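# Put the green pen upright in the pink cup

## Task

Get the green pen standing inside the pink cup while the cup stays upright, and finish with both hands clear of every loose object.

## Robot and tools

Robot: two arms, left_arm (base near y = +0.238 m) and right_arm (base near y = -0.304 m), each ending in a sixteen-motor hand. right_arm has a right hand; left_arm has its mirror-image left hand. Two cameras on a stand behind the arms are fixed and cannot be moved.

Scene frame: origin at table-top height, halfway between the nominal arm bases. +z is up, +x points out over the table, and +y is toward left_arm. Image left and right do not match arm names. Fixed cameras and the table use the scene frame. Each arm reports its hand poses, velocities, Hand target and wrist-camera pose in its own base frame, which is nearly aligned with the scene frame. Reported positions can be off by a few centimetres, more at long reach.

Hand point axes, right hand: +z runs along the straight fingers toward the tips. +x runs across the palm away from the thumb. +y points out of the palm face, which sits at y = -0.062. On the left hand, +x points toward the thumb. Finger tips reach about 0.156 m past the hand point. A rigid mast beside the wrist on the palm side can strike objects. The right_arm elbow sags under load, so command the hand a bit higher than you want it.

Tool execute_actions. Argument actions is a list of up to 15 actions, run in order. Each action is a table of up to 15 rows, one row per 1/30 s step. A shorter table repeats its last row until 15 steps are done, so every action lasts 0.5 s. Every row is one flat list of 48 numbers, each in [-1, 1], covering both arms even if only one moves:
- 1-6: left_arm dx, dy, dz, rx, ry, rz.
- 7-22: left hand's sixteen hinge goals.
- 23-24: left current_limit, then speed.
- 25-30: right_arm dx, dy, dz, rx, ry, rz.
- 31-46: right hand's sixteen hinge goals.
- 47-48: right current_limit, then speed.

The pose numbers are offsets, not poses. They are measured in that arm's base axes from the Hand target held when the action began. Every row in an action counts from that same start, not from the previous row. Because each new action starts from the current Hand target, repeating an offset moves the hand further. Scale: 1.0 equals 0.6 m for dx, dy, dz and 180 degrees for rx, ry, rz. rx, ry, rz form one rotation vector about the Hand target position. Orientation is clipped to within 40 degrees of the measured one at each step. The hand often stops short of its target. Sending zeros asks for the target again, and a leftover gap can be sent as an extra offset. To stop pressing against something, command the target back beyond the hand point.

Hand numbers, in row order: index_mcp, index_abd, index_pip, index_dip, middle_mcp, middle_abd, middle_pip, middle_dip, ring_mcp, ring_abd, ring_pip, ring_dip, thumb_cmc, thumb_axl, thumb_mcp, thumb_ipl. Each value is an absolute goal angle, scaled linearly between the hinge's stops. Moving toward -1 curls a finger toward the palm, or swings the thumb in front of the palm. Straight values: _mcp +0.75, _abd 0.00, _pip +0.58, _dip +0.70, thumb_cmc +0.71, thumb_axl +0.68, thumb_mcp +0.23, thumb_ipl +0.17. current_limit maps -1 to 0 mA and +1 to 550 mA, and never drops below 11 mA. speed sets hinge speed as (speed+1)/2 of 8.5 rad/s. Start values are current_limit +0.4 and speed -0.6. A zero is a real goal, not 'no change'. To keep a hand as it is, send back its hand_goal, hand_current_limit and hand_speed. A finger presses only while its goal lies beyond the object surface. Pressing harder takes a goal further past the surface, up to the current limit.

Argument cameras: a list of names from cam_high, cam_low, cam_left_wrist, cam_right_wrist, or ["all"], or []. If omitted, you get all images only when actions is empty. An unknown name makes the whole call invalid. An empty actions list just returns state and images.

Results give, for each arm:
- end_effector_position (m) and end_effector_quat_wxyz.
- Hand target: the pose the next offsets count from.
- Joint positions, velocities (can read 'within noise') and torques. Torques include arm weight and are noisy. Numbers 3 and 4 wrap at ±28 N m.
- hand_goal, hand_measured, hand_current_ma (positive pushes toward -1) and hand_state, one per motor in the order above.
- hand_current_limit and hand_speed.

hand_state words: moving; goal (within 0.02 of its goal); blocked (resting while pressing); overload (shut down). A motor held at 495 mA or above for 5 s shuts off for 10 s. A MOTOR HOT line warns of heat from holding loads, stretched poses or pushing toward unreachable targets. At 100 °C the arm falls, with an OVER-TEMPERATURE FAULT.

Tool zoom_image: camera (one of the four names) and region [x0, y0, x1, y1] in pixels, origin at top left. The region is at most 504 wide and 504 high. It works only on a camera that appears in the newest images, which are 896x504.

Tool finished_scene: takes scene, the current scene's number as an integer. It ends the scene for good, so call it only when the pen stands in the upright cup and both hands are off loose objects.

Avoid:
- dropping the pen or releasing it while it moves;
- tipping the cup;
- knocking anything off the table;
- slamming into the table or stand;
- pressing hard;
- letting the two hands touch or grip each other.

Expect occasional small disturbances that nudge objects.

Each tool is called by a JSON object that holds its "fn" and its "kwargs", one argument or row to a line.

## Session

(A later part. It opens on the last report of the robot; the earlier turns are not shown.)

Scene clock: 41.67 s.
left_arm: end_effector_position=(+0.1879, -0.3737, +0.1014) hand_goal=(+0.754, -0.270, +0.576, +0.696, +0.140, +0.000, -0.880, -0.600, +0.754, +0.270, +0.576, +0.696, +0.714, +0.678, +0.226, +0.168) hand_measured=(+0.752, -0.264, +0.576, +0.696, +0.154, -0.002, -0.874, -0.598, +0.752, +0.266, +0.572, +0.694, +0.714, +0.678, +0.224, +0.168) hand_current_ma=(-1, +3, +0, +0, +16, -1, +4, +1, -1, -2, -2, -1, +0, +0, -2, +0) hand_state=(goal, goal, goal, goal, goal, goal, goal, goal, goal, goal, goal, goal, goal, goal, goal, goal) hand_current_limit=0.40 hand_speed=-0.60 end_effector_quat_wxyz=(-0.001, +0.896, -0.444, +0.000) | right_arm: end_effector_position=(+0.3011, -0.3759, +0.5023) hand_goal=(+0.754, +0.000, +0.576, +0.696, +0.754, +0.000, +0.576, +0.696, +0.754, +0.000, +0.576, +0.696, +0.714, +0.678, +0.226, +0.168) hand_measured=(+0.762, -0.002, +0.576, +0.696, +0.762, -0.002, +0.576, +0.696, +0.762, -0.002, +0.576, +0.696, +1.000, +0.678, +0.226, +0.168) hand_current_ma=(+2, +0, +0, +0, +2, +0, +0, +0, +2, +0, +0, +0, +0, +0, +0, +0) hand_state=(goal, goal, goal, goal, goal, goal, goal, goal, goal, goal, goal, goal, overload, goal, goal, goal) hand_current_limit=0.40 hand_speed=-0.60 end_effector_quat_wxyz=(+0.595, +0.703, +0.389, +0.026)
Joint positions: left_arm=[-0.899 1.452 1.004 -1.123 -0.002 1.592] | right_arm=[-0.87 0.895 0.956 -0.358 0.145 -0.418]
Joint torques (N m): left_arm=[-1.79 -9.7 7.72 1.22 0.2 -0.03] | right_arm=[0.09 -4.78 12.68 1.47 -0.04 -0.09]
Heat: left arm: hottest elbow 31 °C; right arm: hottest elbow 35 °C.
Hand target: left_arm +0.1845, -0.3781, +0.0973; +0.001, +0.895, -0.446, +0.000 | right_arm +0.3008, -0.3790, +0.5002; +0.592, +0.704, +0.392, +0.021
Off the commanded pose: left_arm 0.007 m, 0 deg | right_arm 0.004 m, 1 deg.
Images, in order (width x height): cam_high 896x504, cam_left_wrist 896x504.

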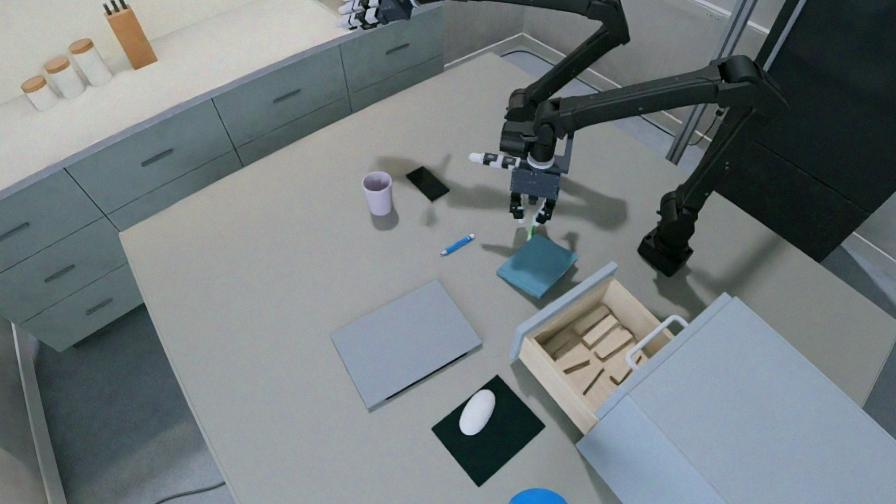

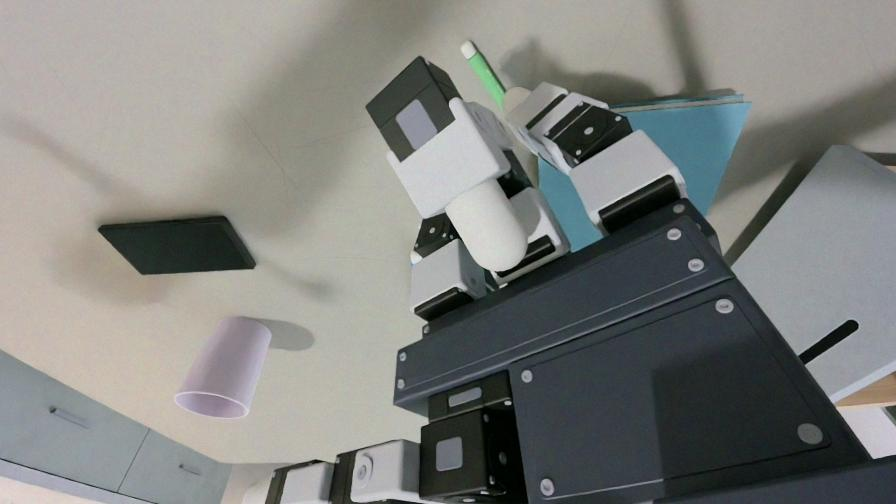

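{"fn": "execute_actions", "kwargs": {
  "actions": [
    [[-0.032,0.0048,0.04,0,0,-0.0222,0.754,-0.27,0.576,0.696,0.14,0,-0.88,-0.6,0.754,0.27,0.576,0.696,0.714,0.678,0.226,0.168,0.4,-0.6,0,0,0,0,0,0,0.754,0,0.576,0.696,0.754,0,0.576,0.696,0.754,0,0.576,0.696,0.714,0.678,0.226,0.168,0.4,-0.6]],
    [[0,0,-0.05,0,0,0,0.754,-0.27,0.576,0.696,0.14,0,-0.88,-0.6,0.754,0.27,0.576,0.696,0.714,0.678,0.226,0.168,0.4,-0.6,0,0,0,0,0,0,0.754,0,0.576,0.696,0.754,0,0.576,0.696,0.754,0,0.576,0.696,0.714,0.678,0.226,0.168,0.4,-0.6]]
  ],
  "cameras": ["cam_left_wrist","cam_high"]
}}

{"fn": "zoom_image", "kwargs": {
  "camera": "cam_left_wrist",
  "region": [380, 20, 580, 220]
}}

{"fn": "zoom_image", "kwargs": {
  "camera": "cam_high",
  "region": [480, 160, 600, 260]
}}

Scene clock: 43.57 s.
left_arm: end_effector_position=(+0.1699, -0.3733, +0.0975) hand_goal=(+0.754, -0.270, +0.576, +0.696, +0.140, +0.000, -0.880, -0.600, +0.754, +0.270, +0.576, +0.696, +0.714, +0.678, +0.226, +0.168) hand_measured=(+0.752, -0.266, +0.576, +0.696, +0.154, -0.002, -0.874, -0.598, +0.752, +0.266, +0.574, +0.694, +0.714, +0.678, +0.224, +0.168) hand_current_ma=(-1, +3, +0, +0, +15, -1, +4, +1, -1, -2, -1, -1, +0, +0, -2, +0) hand_state=(goal, goal, goal, goal, goal, goal, goal, goal, goal, goal, goal, goal, goal, goal, goal, goal) hand_current_limit=0.40 hand_speed=-0.60 end_effector_quat_wxyz=(+0.001, +0.884, -0.468, +0.002) | right_arm: end_effector_position=(+0.3011, -0.3759, +0.5023) hand_goal=(+0.754, +0.000, +0.576, +0.696, +0.754, +0.000, +0.576, +0.696, +0.754, +0.000, +0.576, +0.696, +0.714, +0.678, +0.226, +0.168) hand_measured=(+0.762, -0.002, +0.576, +0.696, +0.762, -0.002, +0.576, +0.696, +0.762, -0.002, +0.576, +0.696, +1.000, +0.678, +0.226, +0.168) hand_current_ma=(+2, +0, +0, +0, +2, +0, +0, +0, +2, +0, +0, +0, +0, +0, +0, +0) hand_state=(goal, goal, goal, goal, goal, goal, goal, goal, goal, goal, goal, goal, overload, goal, goal, goal) hand_current_limit=0.40 hand_speed=-0.60 end_effector_quat_wxyz=(+0.595, +0.703, +0.389, +0.026)
Joint positions: left_arm=[-0.932 1.437 0.976 -1.105 -0.001 1.613] | right_arm=[-0.87 0.895 0.956 -0.358 0.145 -0.418]
Joint torques (N m): left_arm=[-1.79 -9.35 7.57 1.29 0.15 0.17] | right_arm=[0.03 -4.84 12.68 1.46 -0.04 -0.09]
Heat: left arm: hottest elbow 31 °C; right arm: hottest elbow 35 °C.
Hand target: left_arm +0.1653, -0.3753, +0.0914; +0.001, +0.879, -0.477, +0.000 | right_arm +0.3008, -0.3790, +0.5002; +0.592, +0.704, +0.392, +0.021
Off the commanded pose: left_arm 0.008 m, 1 deg | right_arm 0.004 m, 1 deg.
Images, in order (width x height): cam_high 896x504, cam_left_wrist 896x504.

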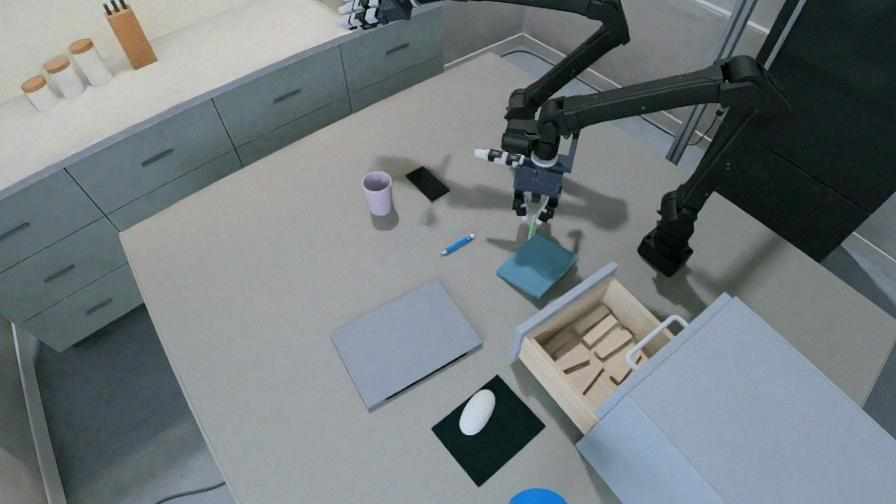

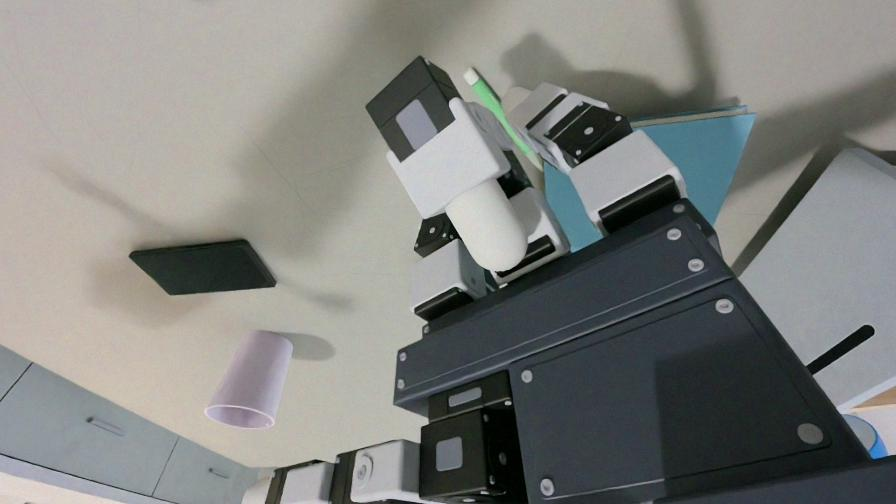

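Scaled by 2.520 from the camera's 896x504 image, which has a finer 1280x720 frame.

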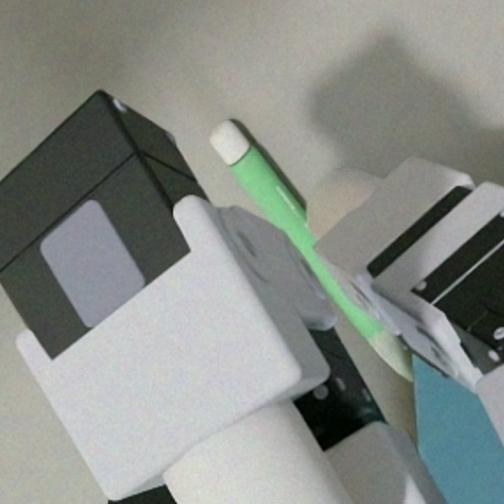

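Scaled by 4.200 from the camera's 896x504 image, which has a finer 1280x720 frame.

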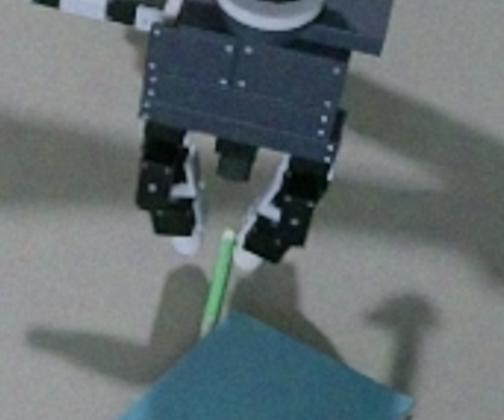

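{"fn": "execute_actions", "kwargs": {
  "actions": [
    [[-0.0055,0.0085,0.03,0,0,0,0.754,-0.27,0.576,0.696,0.14,0,-0.88,-0.6,0.754,0.27,0.576,0.696,0.714,0.678,0.226,0.168,0.4,-0.6,0,0,0,0,0,0,0.754,0,0.576,0.696,0.754,0,0.576,0.696,0.754,0,0.576,0.696,0.714,0.678,0.226,0.168,0.4,-0.6]],
    [[0,0,-0.05,0,0,0,0.754,-0.27,0.576,0.696,0.14,0,-0.88,-0.6,0.754,0.27,0.576,0.696,0.714,0.678,0.226,0.168,0.4,-0.6,0,0,0,0,0,0,0.754,0,0.576,0.696,0.754,0,0.576,0.696,0.754,0,0.576,0.696,0.714,0.678,0.226,0.168,0.4,-0.6]]
  ],
  "cameras": ["cam_left_wrist","cam_high"]
}}

{"fn": "zoom_image", "kwargs": {
  "camera": "cam_left_wrist",
  "region": [380, 20, 580, 220]
}}

{"fn": "zoom_image", "kwargs": {
  "camera": "cam_high",
  "region": [480, 160, 600, 260]
}}

Scene clock: 45.30 s.
left_arm: end_effector_position=(+0.1664, -0.3686, +0.0851) hand_goal=(+0.754, -0.270, +0.576, +0.696, +0.140, +0.000, -0.880, -0.600, +0.754, +0.270, +0.576, +0.696, +0.714, +0.678, +0.226, +0.168) hand_measured=(+0.752, -0.266, +0.576, +0.696, +0.154, -0.002, -0.874, -0.598, +0.752, +0.266, +0.574, +0.694, +0.714, +0.678, +0.224, +0.168) hand_current_ma=(-1, +3, +0, +0, +15, -1, +4, +1, -1, -2, -1, -1, +0, +0, -2, +0) hand_state=(goal, goal, goal, goal, goal, goal, goal, goal, goal, goal, goal, goal, goal, goal, goal, goal) hand_current_limit=0.40 hand_speed=-0.60 end_effector_quat_wxyz=(+0.001, +0.884, -0.468, +0.002) | right_arm: end_effector_position=(+0.3011, -0.3759, +0.5023) hand_goal=(+0.754, +0.000, +0.576, +0.696, +0.754, +0.000, +0.576, +0.696, +0.754, +0.000, +0.576, +0.696, +0.714, +0.678, +0.226, +0.168) hand_measured=(+0.762, -0.002, +0.576, +0.696, +0.762, -0.002, +0.576, +0.696, +0.762, -0.002, +0.576, +0.696, +1.000, +0.678, +0.226, +0.168) hand_current_ma=(+2, +0, +0, +0, +2, +0, +0, +0, +2, +0, +0, +0, +0, +0, +0, +0) hand_state=(goal, goal, goal, goal, goal, goal, goal, goal, goal, goal, goal, goal, overload, goal, goal, goal) hand_current_limit=0.40 hand_speed=-0.60 end_effector_quat_wxyz=(+0.595, +0.703, +0.389, +0.026)
Joint positions: left_arm=[-0.932 1.439 0.941 -1.069 -0.001 1.613] | right_arm=[-0.87 0.895 0.956 -0.358 0.145 -0.418]
Joint torques (N m): left_arm=[-1.61 -9.58 7.57 1.2 0.14 0.14] | right_arm=[0.03 -4.84 12.7 1.46 -0.03 -0.09]
Heat: left arm: hottest elbow 31 °C; right arm: hottest elbow 35 °C.
Hand target: left_arm +0.1621, -0.3702, +0.0793; +0.001, +0.879, -0.476, +0.000 | right_arm +0.3008, -0.3790, +0.5002; +0.592, +0.704, +0.392, +0.021
Off the commanded pose: left_arm 0.007 m, 1 deg | right_arm 0.004 m, 1 deg.
Images, in order (width x height): cam_high 896x504, cam_left_wrist 896x504.

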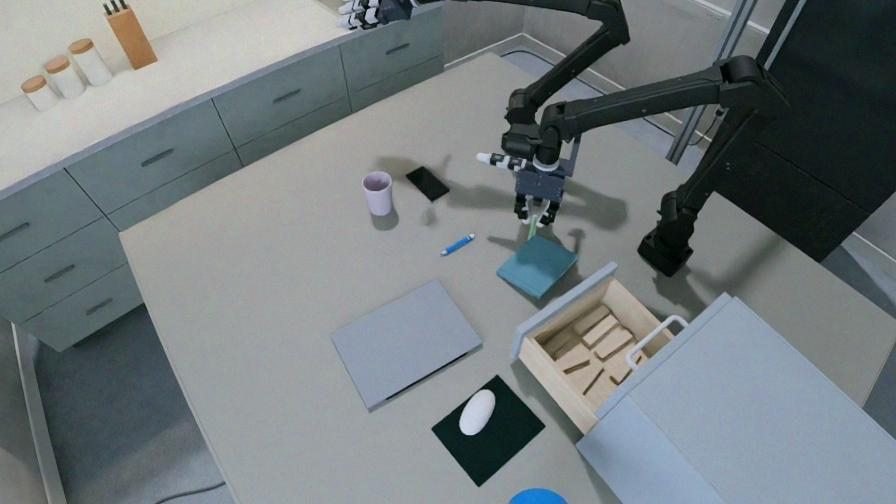

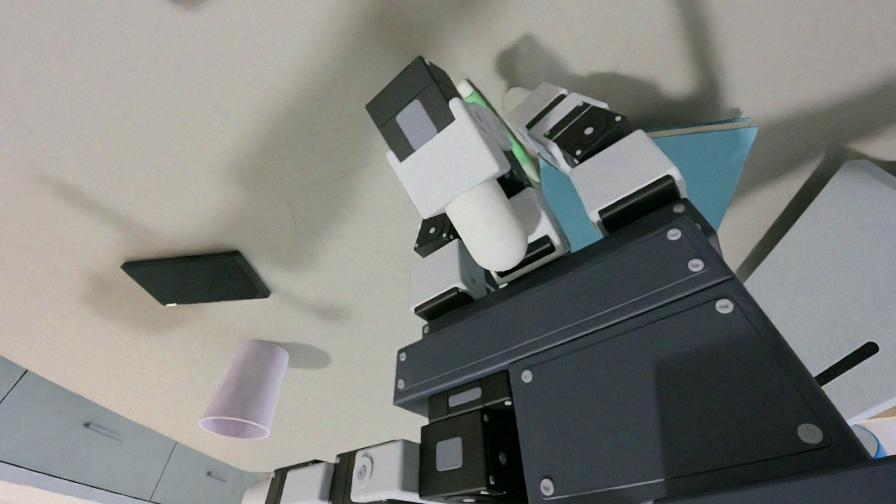

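Scaled by 2.520 from the camera's 896x504 image, which has a finer 1280x720 frame.

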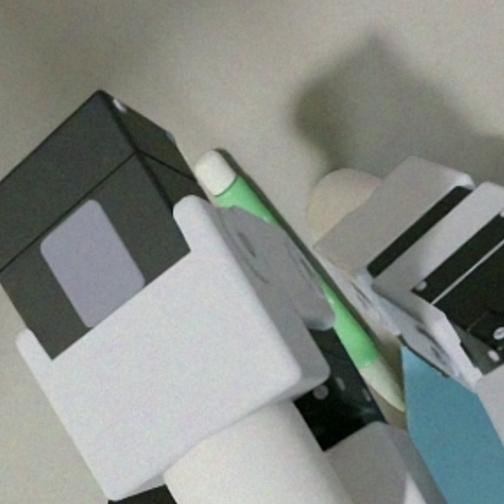

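Scaled by 4.200 from the camera's 896x504 image, which has a finer 1280x720 frame.

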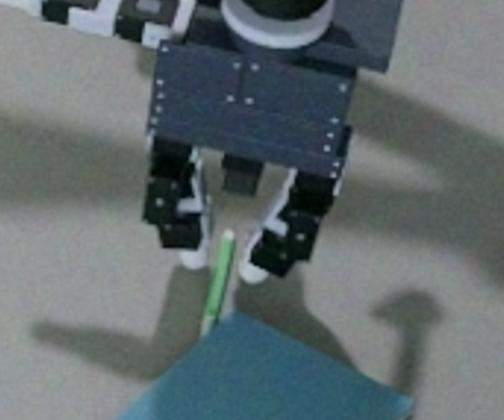

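{"fn": "execute_actions", "kwargs": {
  "actions": [
    [[0,0,-0.015,0,0,0,0.754,-0.31,0.576,0.696,0.14,0,-0.88,-0.6,0.754,0.31,0.576,0.696,0.714,0.678,0.226,0.168,0.4,-0.6,0,0,0,0,0,0,0.754,0,0.576,0.696,0.754,0,0.576,0.696,0.754,0,0.576,0.696,0.714,0.678,0.226,0.168,0.4,-0.6]],
    [[0,0,0,0,0,0,0.754,-0.42,0.576,0.696,0.14,0,-0.88,-0.6,0.754,0.42,0.576,0.696,0.714,0.678,0.226,0.168,0.4,-0.8,0,0,0,0,0,0,0.754,0,0.576,0.696,0.754,0,0.576,0.696,0.754,0,0.576,0.696,0.714,0.678,0.226,0.168,0.4,-0.6]]
  ],
  "cameras": ["cam_left_wrist","cam_high"]
}}

{"fn": "zoom_image", "kwargs": {
  "camera": "cam_left_wrist",
  "region": [380, 20, 580, 220]
}}

{"fn": "zoom_image", "kwargs": {
  "camera": "cam_high",
  "region": [480, 160, 600, 260]
}}

Scene clock: 46.90 s.
left_arm: end_effector_position=(+0.1664, -0.3688, +0.0803) hand_goal=(+0.754, -0.420, +0.576, +0.696, +0.140, +0.000, -0.880, -0.600, +0.754, +0.420, +0.576, +0.696, +0.714, +0.678, +0.226, +0.168) hand_measured=(+0.752, -0.370, +0.576, +0.696, +0.154, -0.002, -0.874, -0.598, +0.752, +0.334, +0.574, +0.694, +0.714, +0.678, +0.222, +0.168) hand_current_ma=(-1, +83, +0, +0, +15, -1, +4, +1, -1, -183, -1, -1, +0, +0, -2, +0) hand_state=(goal, blocked, goal, goal, goal, goal, goal, goal, goal, blocked, goal, goal, goal, goal, goal, goal) hand_current_limit=0.40 hand_speed=-0.80 end_effector_quat_wxyz=(+0.002, +0.883, -0.469, +0.005) | right_arm: end_effector_position=(+0.3011, -0.3759, +0.5023) hand_goal=(+0.754, +0.000, +0.576, +0.696, +0.754, +0.000, +0.576, +0.696, +0.754, +0.000, +0.576, +0.696, +0.714, +0.678, +0.226, +0.168) hand_measured=(+0.762, -0.002, +0.576, +0.696, +0.762, -0.002, +0.576, +0.696, +0.762, -0.002, +0.576, +0.696, +1.000, +0.678, +0.226, +0.168) hand_current_ma=(+2, +0, +0, +0, +2, +0, +0, +0, +2, +0, +0, +0, +0, +0, +0, +0) hand_state=(goal, goal, goal, goal, goal, goal, goal, goal, goal, goal, goal, goal, overload, goal, goal, goal) hand_current_limit=0.40 hand_speed=-0.60 end_effector_quat_wxyz=(+0.595, +0.703, +0.389, +0.026)
Joint positions: left_arm=[-0.932 1.443 0.931 -1.049 -0.001 1.616] | right_arm=[-0.87 0.895 0.956 -0.358 0.145 -0.418]
Joint torques (N m): left_arm=[-2.02 -9.17 7.17 1.55 0.15 0.14] | right_arm=[0.09 -4.84 12.68 1.46 -0.04 -0.09]
Heat: left arm: hottest elbow 31 °C; right arm: hottest elbow 36 °C.
Hand target: left_arm +0.1621, -0.3702, +0.0703; +0.001, +0.879, -0.477, +0.000 | right_arm +0.3008, -0.3790, +0.5002; +0.592, +0.704, +0.392, +0.021
Off the commanded pose: left_arm 0.011 m, 1 deg | right_arm 0.004 m, 1 deg.
Images, in order (width x height): cam_high 896x504, cam_left_wrist 896x504.

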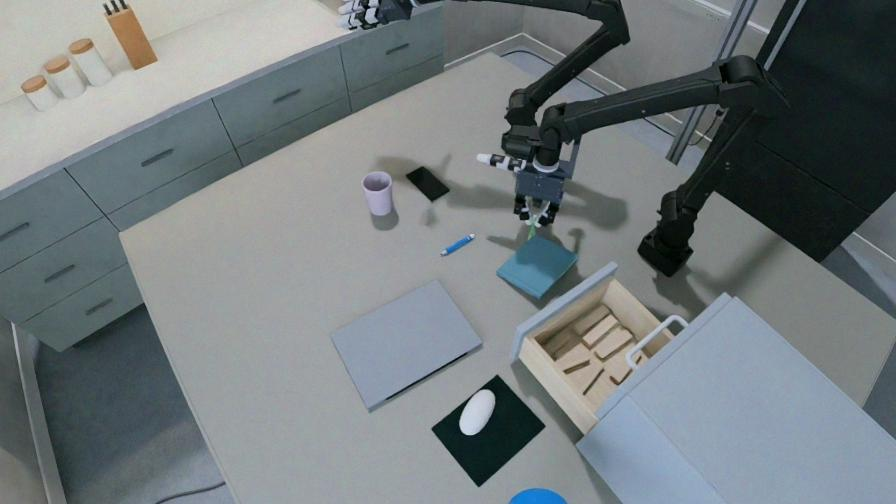

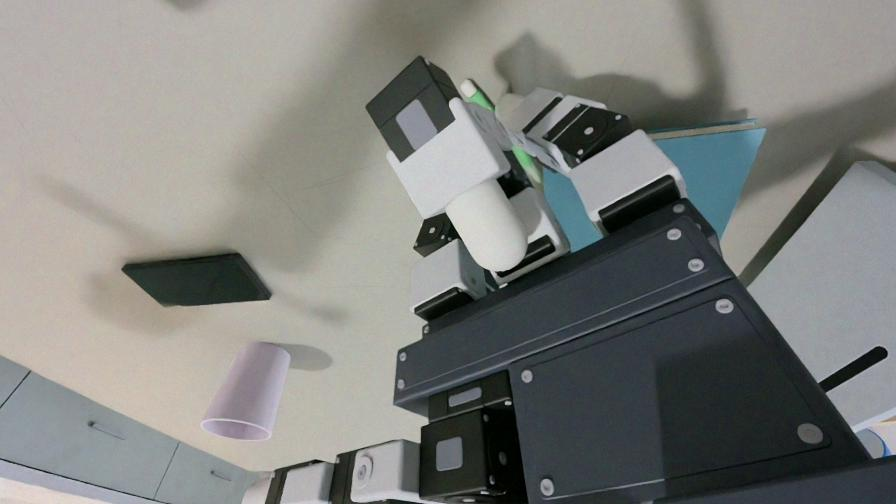

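Scaled by 2.520 from the camera's 896x504 image, which has a finer 1280x720 frame.

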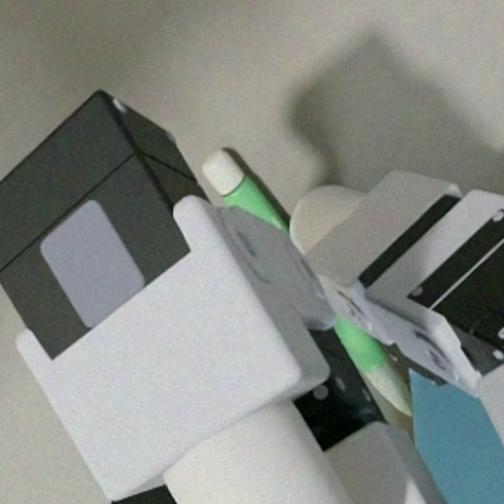

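Scaled by 4.200 from the camera's 896x504 image, which has a finer 1280x720 frame.

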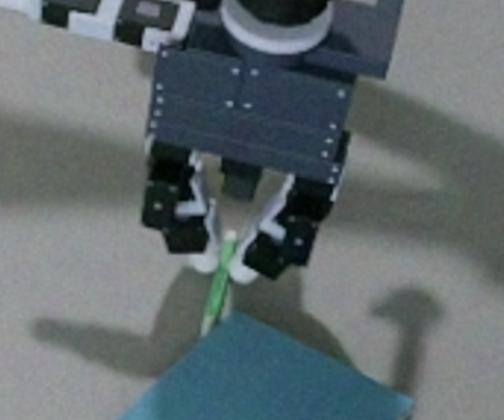

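{"fn": "execute_actions", "kwargs": {
  "actions": [
    [[0,0,0,0,0,0,0.754,-0.52,0.576,0.696,0.14,0,-0.88,-0.6,0.754,0.5,0.576,0.696,0.714,0.678,0.226,0.168,0.4,-0.6,0,0,0,0,0,0,0.754,0,0.576,0.696,0.754,0,0.576,0.696,0.754,0,0.576,0.696,0.714,0.678,0.226,0.168,0.4,-0.6]],
    [[0,0,0.05,0,0,0,0.754,-0.52,0.576,0.696,0.14,0,-0.88,-0.6,0.754,0.5,0.576,0.696,0.714,0.678,0.226,0.168,0.4,-0.6,0,0,0,0,0,0,0.754,0,0.576,0.696,0.754,0,0.576,0.696,0.754,0,0.576,0.696,0.714,0.678,0.226,0.168,0.4,-0.6],[0,0,0.16,0,0,0,0.754,-0.52,0.576,0.696,0.14,0,-0.88,-0.6,0.754,0.5,0.576,0.696,0.714,0.678,0.226,0.168,0.4,-0.6,0,0,0,0,0,0,0.754,0,0.576,0.696,0.754,0,0.576,0.696,0.754,0,0.576,0.696,0.714,0.678,0.226,0.168,0.4,-0.6]]
  ],
  "cameras": ["cam_left_wrist","cam_high"]
}}

{"fn": "zoom_image", "kwargs": {
  "camera": "cam_left_wrist",
  "region": [380, 20, 580, 220]
}}

{"fn": "zoom_image", "kwargs": {
  "camera": "cam_high",
  "region": [480, 160, 600, 260]
}}

Scene clock: 48.60 s.
left_arm: end_effector_position=(+0.1581, -0.3581, +0.1522) hand_goal=(+0.754, -0.520, +0.576, +0.696, +0.140, +0.000, -0.880, -0.600, +0.754, +0.500, +0.576, +0.696, +0.714, +0.678, +0.226, +0.168) hand_measured=(+0.752, -0.412, +0.576, +0.696, +0.152, -0.002, -0.874, -0.598, +0.754, +0.372, +0.574, +0.694, +0.714, +0.678, +0.222, +0.168) hand_current_ma=(-1, +256, +0, +0, +14, -1, +4, +1, +0, -327, -1, -1, +0, +0, -2, +0) hand_state=(goal, blocked, goal, goal, goal, goal, goal, goal, goal, blocked, goal, goal, goal, goal, goal, goal) hand_current_limit=0.40 hand_speed=-0.60 end_effector_quat_wxyz=(-0.004, +0.883, -0.469, -0.011) | right_arm: end_effector_position=(+0.3011, -0.3759, +0.5023) hand_goal=(+0.754, +0.000, +0.576, +0.696, +0.754, +0.000, +0.576, +0.696, +0.754, +0.000, +0.576, +0.696, +0.714, +0.678, +0.226, +0.168) hand_measured=(+0.762, -0.002, +0.576, +0.696, +0.762, -0.002, +0.576, +0.696, +0.762, -0.002, +0.576, +0.696, +1.000, +0.678, +0.226, +0.168) hand_current_ma=(+2, +0, +0, +0, +2, +0, +0, +0, +2, +0, +0, +0, +0, +0, +0, +0) hand_state=(goal, goal, goal, goal, goal, goal, goal, goal, goal, goal, goal, goal, overload, goal, goal, goal) hand_current_limit=0.40 hand_speed=-0.60 end_effector_quat_wxyz=(+0.595, +0.703, +0.389, +0.026)
Joint positions: left_arm=[-0.932 1.348 1.043 -1.289 0.001 1.616] | right_arm=[-0.87 0.895 0.956 -0.358 0.145 -0.418]
Joint torques (N m): left_arm=[-1.85 -9.7 12.41 0.14 0.09 0.16] | right_arm=[0.03 -4.89 12.67 1.46 -0.04 -0.09]
Heat: left arm: hottest elbow 31 °C; right arm: hottest elbow 36 °C.
Hand target: left_arm +0.1620, -0.3701, +0.1663; +0.001, +0.879, -0.477, +0.000 | right_arm +0.3008, -0.3790, +0.5002; +0.592, +0.704, +0.392, +0.021
Off the commanded pose: left_arm 0.019 m, 2 deg | right_arm 0.004 m, 1 deg.
Images, in order (width x height): cam_high 896x504, cam_left_wrist 896x504.

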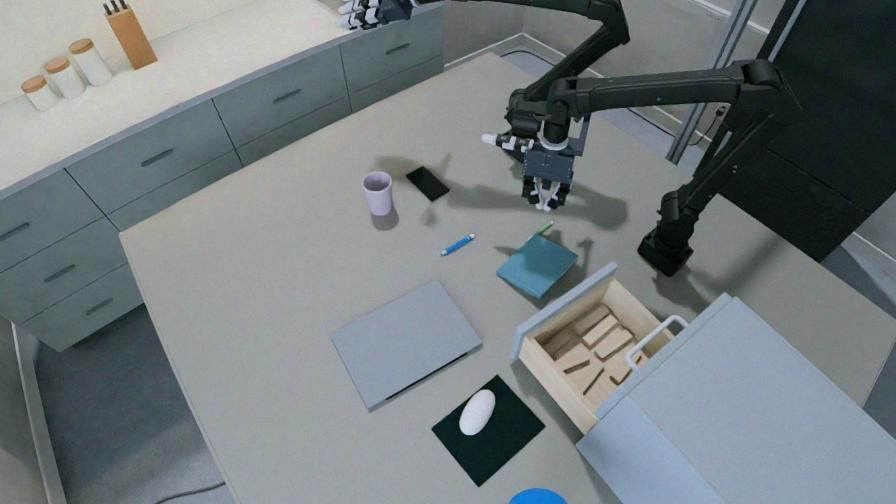

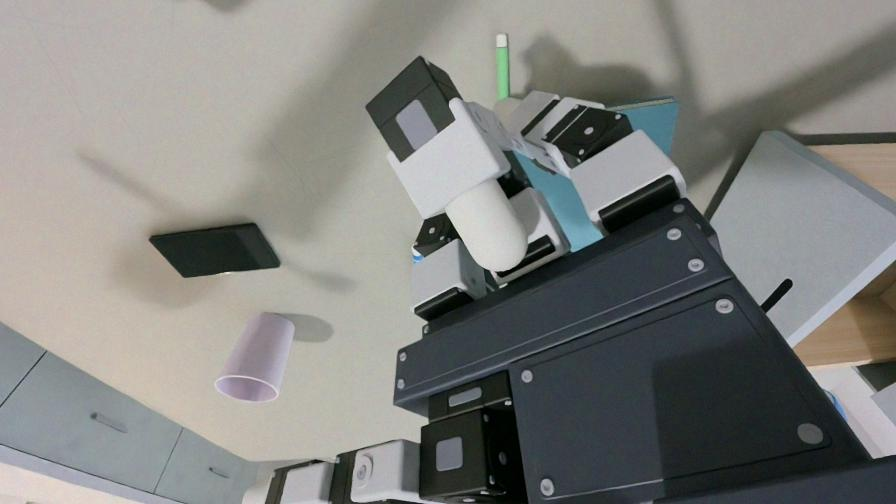

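Scaled by 2.520 from the camera's 896x504 image, which has a finer 1280x720 frame.

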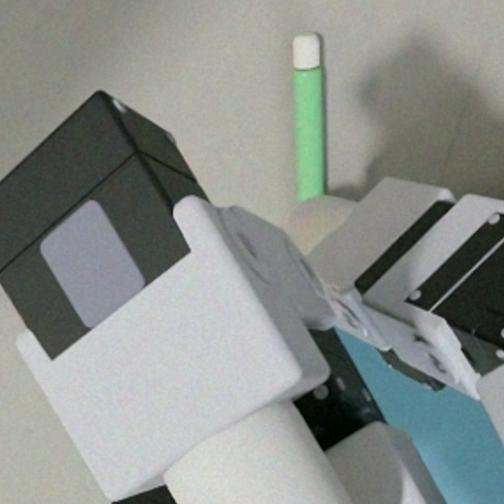

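Scaled by 4.200 from the camera's 896x504 image, which has a finer 1280x720 frame.

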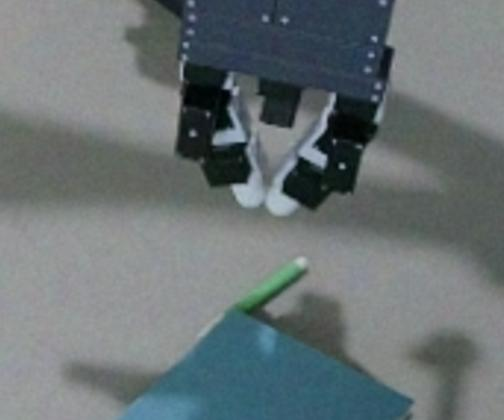

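{"fn": "execute_actions", "kwargs": {
  "actions": [
    [[-0.0457,0.0993,0.0,0,0,-0.139,0.754,-0.27,0.576,0.696,0.14,0,-0.88,-0.6,0.754,0.27,0.576,0.696,0.714,0.678,0.226,0.168,0.4,-0.6,0,0,0,0,0,0,0.754,0,0.576,0.696,0.754,0,0.576,0.696,0.754,0,0.576,0.696,0.714,0.678,0.226,0.168,0.4,-0.6]],
    [[0,0,-0.06,0,0,0,0.754,-0.27,0.576,0.696,0.14,0,-0.88,-0.6,0.754,0.27,0.576,0.696,0.714,0.678,0.226,0.168,0.4,-0.6,0,0,0,0,0,0,0.754,0,0.576,0.696,0.754,0,0.576,0.696,0.754,0,0.576,0.696,0.714,0.678,0.226,0.168,0.4,-0.6]]
  ],
  "cameras": ["cam_left_wrist","cam_high"]
}}

{"fn": "zoom_image", "kwargs": {
  "camera": "cam_left_wrist",
  "region": [380, 0, 580, 200]
}}

{"fn": "zoom_image", "kwargs": {
  "camera": "cam_high",
  "region": [480, 160, 600, 260]
}}

Scene clock: 51.87 s.
left_arm: end_effector_position=(+0.1299, -0.3115, +0.1345) hand_goal=(+0.754, -0.270, +0.576, +0.696, +0.140, +0.000, -0.880, -0.600, +0.754, +0.270, +0.576, +0.696, +0.714, +0.678, +0.226, +0.168) hand_measured=(+0.752, -0.272, +0.576, +0.696, +0.152, -0.002, -0.874, -0.598, +0.754, +0.272, +0.574, +0.694, +0.714, +0.678, +0.222, +0.168) hand_current_ma=(-1, +0, +0, +0, +13, -1, +4, +1, +0, +0, -1, -1, +0, +0, -2, +0) hand_state=(goal, goal, goal, goal, goal, goal, goal, goal, goal, goal, goal, goal, goal, goal, goal, goal) hand_current_limit=0.40 hand_speed=-0.60 end_effector_quat_wxyz=(-0.002, +0.755, -0.656, +0.001) | right_arm: end_effector_position=(+0.3011, -0.3759, +0.5023) hand_goal=(+0.754, +0.000, +0.576, +0.696, +0.754, +0.000, +0.576, +0.696, +0.754, +0.000, +0.576, +0.696, +0.714, +0.678, +0.226, +0.168) hand_measured=(+0.762, -0.002, +0.576, +0.696, +0.762, -0.002, +0.576, +0.696, +0.762, -0.002, +0.576, +0.696, +1.000, +0.678, +0.226, +0.168) hand_current_ma=(+2, +0, +0, +0, +2, +0, +0, +0, +2, +0, +0, +0, +0, +0, +0, +0) hand_state=(goal, goal, goal, goal, goal, goal, goal, goal, goal, goal, goal, goal, overload, goal, goal, goal) hand_current_limit=0.40 hand_speed=-0.60 end_effector_quat_wxyz=(+0.595, +0.703, +0.389, +0.026)
Joint positions: left_arm=[-0.921 1.309 0.958 -1.219 -0.004 2.08] | right_arm=[-0.87 0.895 0.956 -0.358 0.145 -0.418]
Joint torques (N m): left_arm=[0.62 -8.06 8.2 1.02 0.26 0.12] | right_arm=[0.03 -4.78 12.68 1.46 -0.03 -0.09]
Heat: left arm: hottest elbow 32 °C; right arm: hottest elbow 36 °C.
Hand target: left_arm +0.1346, -0.3106, +0.1304; +0.001, +0.755, -0.656, +0.000 | right_arm +0.3008, -0.3790, +0.5002; +0.592, +0.704, +0.392, +0.021
Off the commanded pose: left_arm 0.006 m, 0 deg | right_arm 0.004 m, 1 deg.
joint sent to its limit (left arm) — joint 6 (wrist roll), upper limit. The joint targets still meet the commanded pose.
Images, in order (width x height): cam_high 896x504, cam_left_wrist 896x504.

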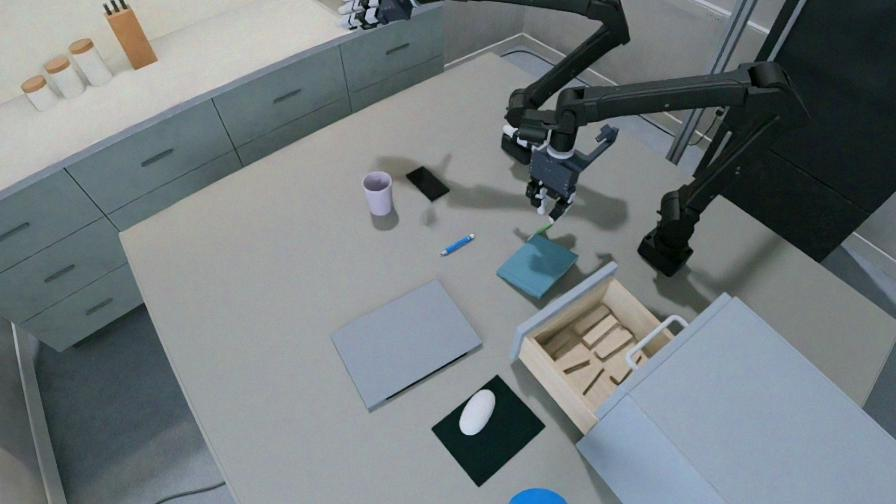

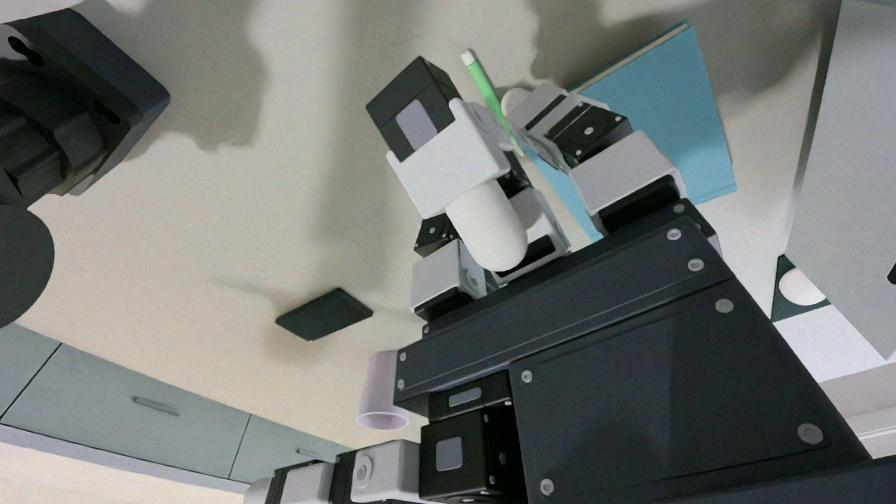

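Scaled by 2.520 from the camera's 896x504 image, which has a finer 1280x720 frame.

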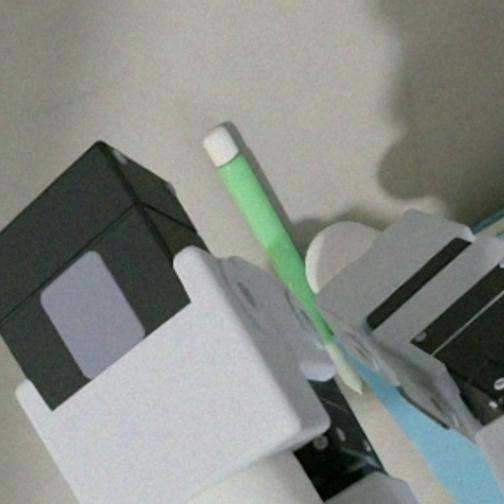

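Scaled by 4.200 from the camera's 896x504 image, which has a finer 1280x720 frame.

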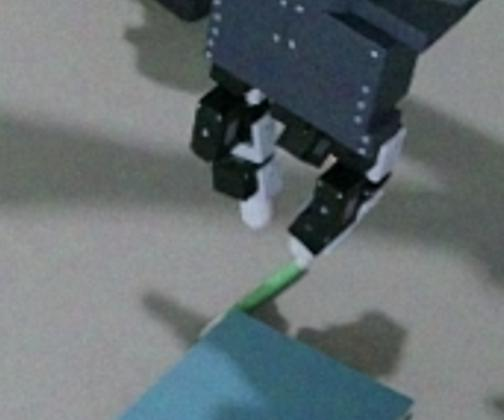

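{"fn": "execute_actions", "kwargs": {
  "actions": [
    [[0,0,-0.0857,0,0,0,0.754,-0.27,0.576,0.696,0.14,0,-0.88,-0.6,0.754,0.27,0.576,0.696,0.714,0.678,0.226,0.168,0.4,-0.6,0,0,0,0,0,0,0.754,0,0.576,0.696,0.754,0,0.576,0.696,0.754,0,0.576,0.696,0.714,0.678,0.226,0.168,0.4,-0.6]],
    [[0,0,-0.015,0,0,0,0.754,-0.31,0.576,0.696,0.14,0,-0.88,-0.6,0.754,0.31,0.576,0.696,0.714,0.678,0.226,0.168,0.4,-0.6,0,0,0,0,0,0,0.754,0,0.576,0.696,0.754,0,0.576,0.696,0.754,0,0.576,0.696,0.714,0.678,0.226,0.168,0.4,-0.6]]
  ],
  "cameras": ["cam_left_wrist","cam_high"]
}}

{"fn": "zoom_image", "kwargs": {
  "camera": "cam_left_wrist",
  "region": [380, 0, 580, 200]
}}

{"fn": "zoom_image", "kwargs": {
  "camera": "cam_high",
  "region": [480, 160, 600, 260]
}}

Scene clock: 53.47 s.
left_arm: end_effector_position=(+0.1306, -0.3123, +0.0806) hand_goal=(+0.754, -0.310, +0.576, +0.696, +0.140, +0.000, -0.880, -0.600, +0.754, +0.310, +0.576, +0.696, +0.714, +0.678, +0.226, +0.168) hand_measured=(+0.750, -0.310, +0.574, +0.696, +0.152, -0.002, -0.874, -0.598, +0.750, +0.302, +0.574, +0.694, +0.714, +0.678, +0.222, +0.168) hand_current_ma=(-3, +0, -1, +0, +12, -1, +4, +1, -2, -5, -1, -1, +0, +0, -3, +0) hand_state=(goal, goal, goal, goal, goal, goal, goal, goal, goal, goal, goal, goal, goal, goal, goal, goal) hand_current_limit=0.40 hand_speed=-0.60 end_effector_quat_wxyz=(-0.001, +0.755, -0.656, +0.002) | right_arm: end_effector_position=(+0.3011, -0.3759, +0.5023) hand_goal=(+0.754, +0.000, +0.576, +0.696, +0.754, +0.000, +0.576, +0.696, +0.754, +0.000, +0.576, +0.696, +0.714, +0.678, +0.226, +0.168) hand_measured=(+0.762, -0.002, +0.576, +0.696, +0.762, -0.002, +0.576, +0.696, +0.762, -0.002, +0.576, +0.696, +1.000, +0.678, +0.226, +0.168) hand_current_ma=(+2, +0, +0, +0, +2, +0, +0, +0, +2, +0, +0, +0, +0, +0, +0, +0) hand_state=(goal, goal, goal, goal, goal, goal, goal, goal, goal, goal, goal, goal, overload, goal, goal, goal) hand_current_limit=0.40 hand_speed=-0.60 end_effector_quat_wxyz=(+0.595, +0.703, +0.389, +0.026)
Joint positions: left_arm=[-0.92 1.376 0.865 -1.056 -0.003 2.082] | right_arm=[-0.87 0.895 0.956 -0.358 0.145 -0.418]
Joint torques (N m): left_arm=[-0.09 -7.36 6.78 1.78 0.21 0.14] | right_arm=[0.09 -4.84 12.68 1.46 -0.04 -0.09]
Heat: left arm: hottest elbow 32 °C; right arm: hottest elbow 36 °C.
Hand target: left_arm +0.1347, -0.3106, +0.0700; +0.001, +0.755, -0.656, +0.000 | right_arm +0.3008, -0.3790, +0.5002; +0.592, +0.704, +0.392, +0.021
Off the commanded pose: left_arm 0.012 m, 0 deg | right_arm 0.004 m, 1 deg.
joint sent to its limit (left arm) — joint 6 (wrist roll), upper limit. The joint targets still meet the commanded pose.
Images, in order (width x height): cam_high 896x504, cam_left_wrist 896x504.

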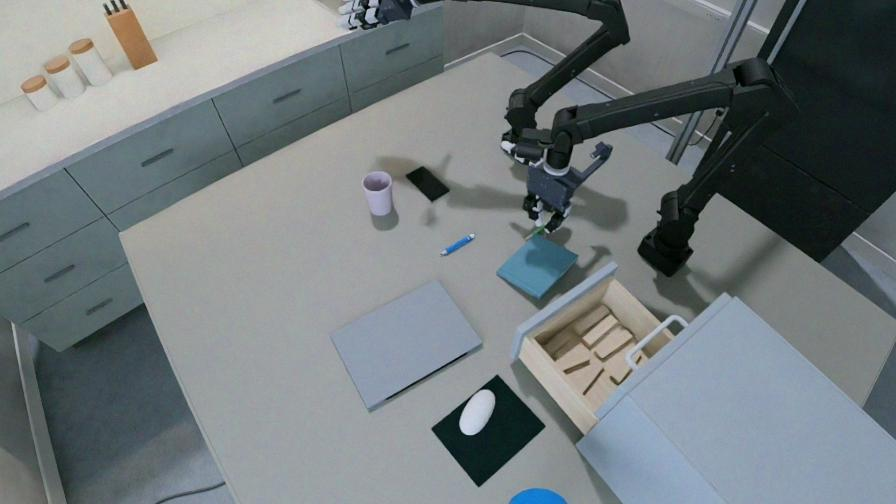

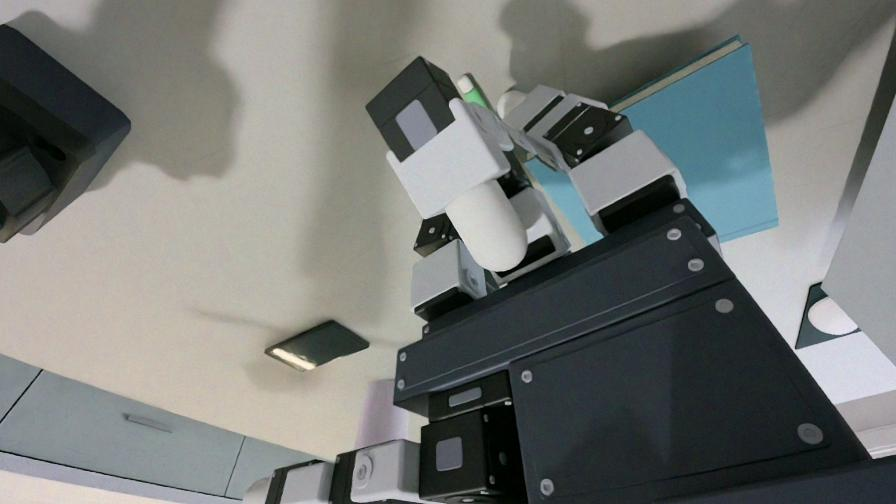

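Scaled by 2.520 from the camera's 896x504 image, which has a finer 1280x720 frame.

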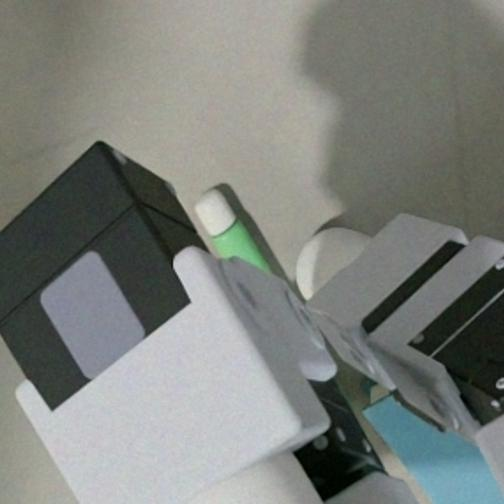

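Scaled by 4.200 from the camera's 896x504 image, which has a finer 1280x720 frame.

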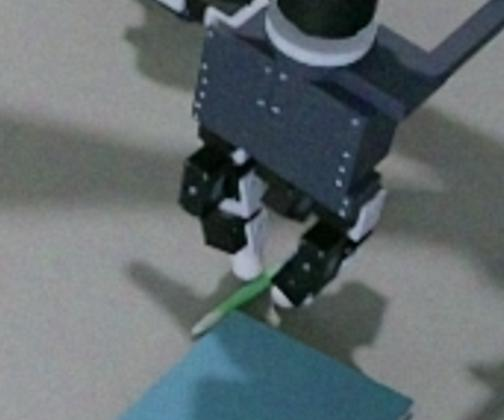

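{"fn": "execute_actions", "kwargs": {
  "actions": [
    [[0,0,0,0,0,0,0.754,-0.45,0.576,0.696,0.14,0,-0.88,-0.6,0.754,0.45,0.576,0.696,0.714,0.678,0.226,0.168,0.4,-0.8,0,0,0,0,0,0,0.754,0,0.576,0.696,0.754,0,0.576,0.696,0.754,0,0.576,0.696,0.714,0.678,0.226,0.168,0.4,-0.6]]
  ],
  "cameras": ["cam_left_wrist","cam_high"]
}}

{"fn": "zoom_image", "kwargs": {
  "camera": "cam_left_wrist",
  "region": [380, 0, 580, 200]
}}

{"fn": "zoom_image", "kwargs": {
  "camera": "cam_high",
  "region": [480, 160, 600, 260]
}}

Scene clock: 54.33 s.
left_arm: end_effector_position=(+0.1307, -0.3109, +0.0796) hand_goal=(+0.754, -0.450, +0.576, +0.696, +0.140, +0.000, -0.880, -0.600, +0.754, +0.450, +0.576, +0.696, +0.714, +0.678, +0.226, +0.168) hand_measured=(+0.748, -0.372, +0.574, +0.696, +0.152, -0.002, -0.874, -0.598, +0.746, +0.332, +0.572, +0.694, +0.714, +0.678, +0.222, +0.168) hand_current_ma=(-4, +157, -1, +0, +12, -1, +4, +1, -8, -288, -2, -1, +0, +0, -3, +0) hand_state=(goal, blocked, goal, goal, goal, goal, goal, goal, goal, blocked, goal, goal, goal, goal, goal, goal) hand_current_limit=0.40 hand_speed=-0.80 end_effector_quat_wxyz=(-0.002, +0.755, -0.655, +0.001) | right_arm: end_effector_position=(+0.3011, -0.3759, +0.5023) hand_goal=(+0.754, +0.000, +0.576, +0.696, +0.754, +0.000, +0.576, +0.696, +0.754, +0.000, +0.576, +0.696, +0.714, +0.678, +0.226, +0.168) hand_measured=(+0.762, -0.002, +0.576, +0.696, +0.762, -0.002, +0.576, +0.696, +0.762, -0.002, +0.576, +0.696, +1.000, +0.678, +0.226, +0.168) hand_current_ma=(+2, +0, +0, +0, +2, +0, +0, +0, +2, +0, +0, +0, +0, +0, +0, +0) hand_state=(goal, goal, goal, goal, goal, goal, goal, goal, goal, goal, goal, goal, overload, goal, goal, goal) hand_current_limit=0.40 hand_speed=-0.60 end_effector_quat_wxyz=(+0.595, +0.703, +0.389, +0.026)
Joint positions: left_arm=[-0.918 1.376 0.862 -1.056 -0.005 2.082] | right_arm=[-0.87 0.895 0.956 -0.358 0.145 -0.418]
Joint torques (N m): left_arm=[0.62 -7.18 7.04 1.81 0.25 0.11] | right_arm=[0.09 -4.84 12.68 1.46 -0.04 -0.09]
Heat: left arm: hottest elbow 32 °C; right arm: hottest elbow 36 °C.
Hand target: left_arm +0.1347, -0.3106, +0.0700; +0.000, +0.755, -0.656, +0.000 | right_arm +0.3008, -0.3790, +0.5002; +0.592, +0.704, +0.392, +0.021
Off the commanded pose: left_arm 0.010 m, 0 deg | right_arm 0.004 m, 1 deg.
joint sent to its limit (left arm) — joint 6 (wrist roll), upper limit. The joint targets still meet the commanded pose.
Images, in order (width x height): cam_high 896x504, cam_left_wrist 896x504.

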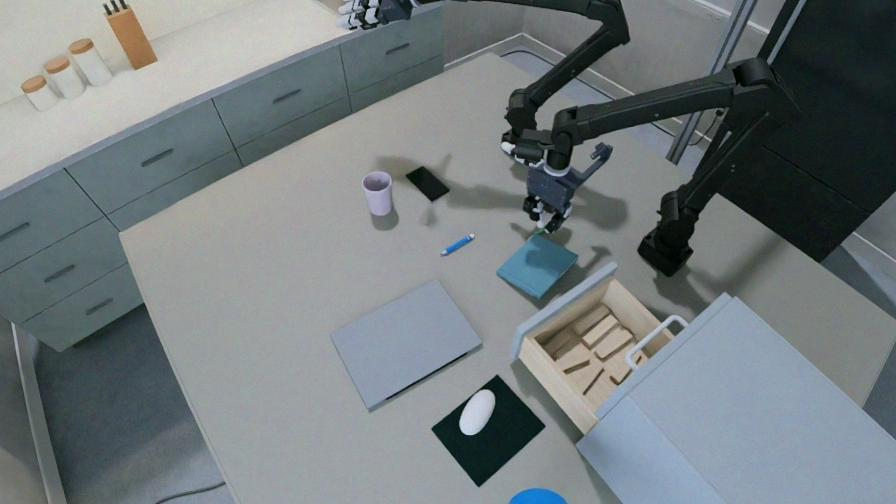

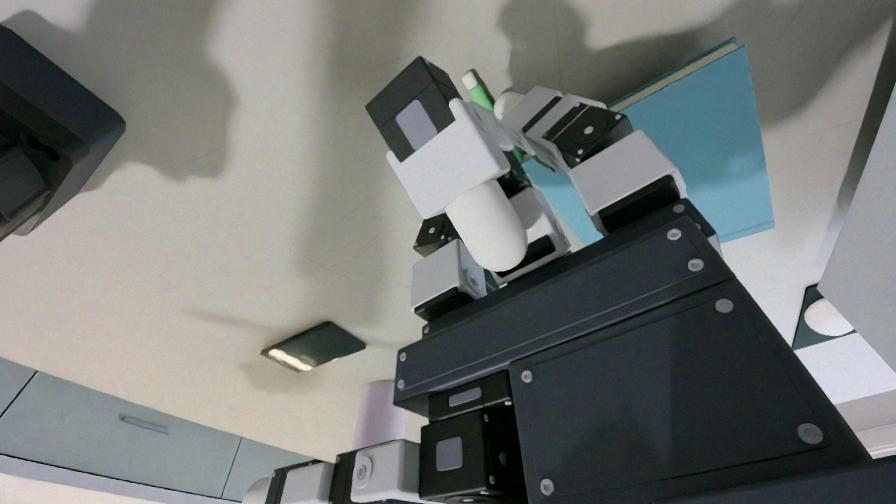

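Scaled by 2.520 from the camera's 896x504 image, which has a finer 1280x720 frame.

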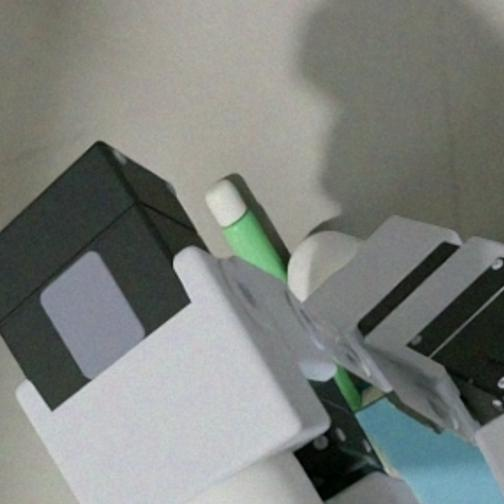

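Scaled by 4.200 from the camera's 896x504 image, which has a finer 1280x720 frame.

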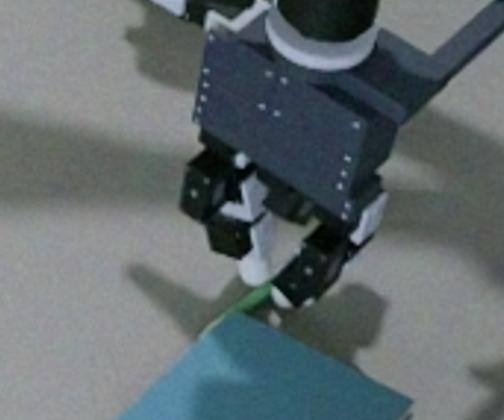

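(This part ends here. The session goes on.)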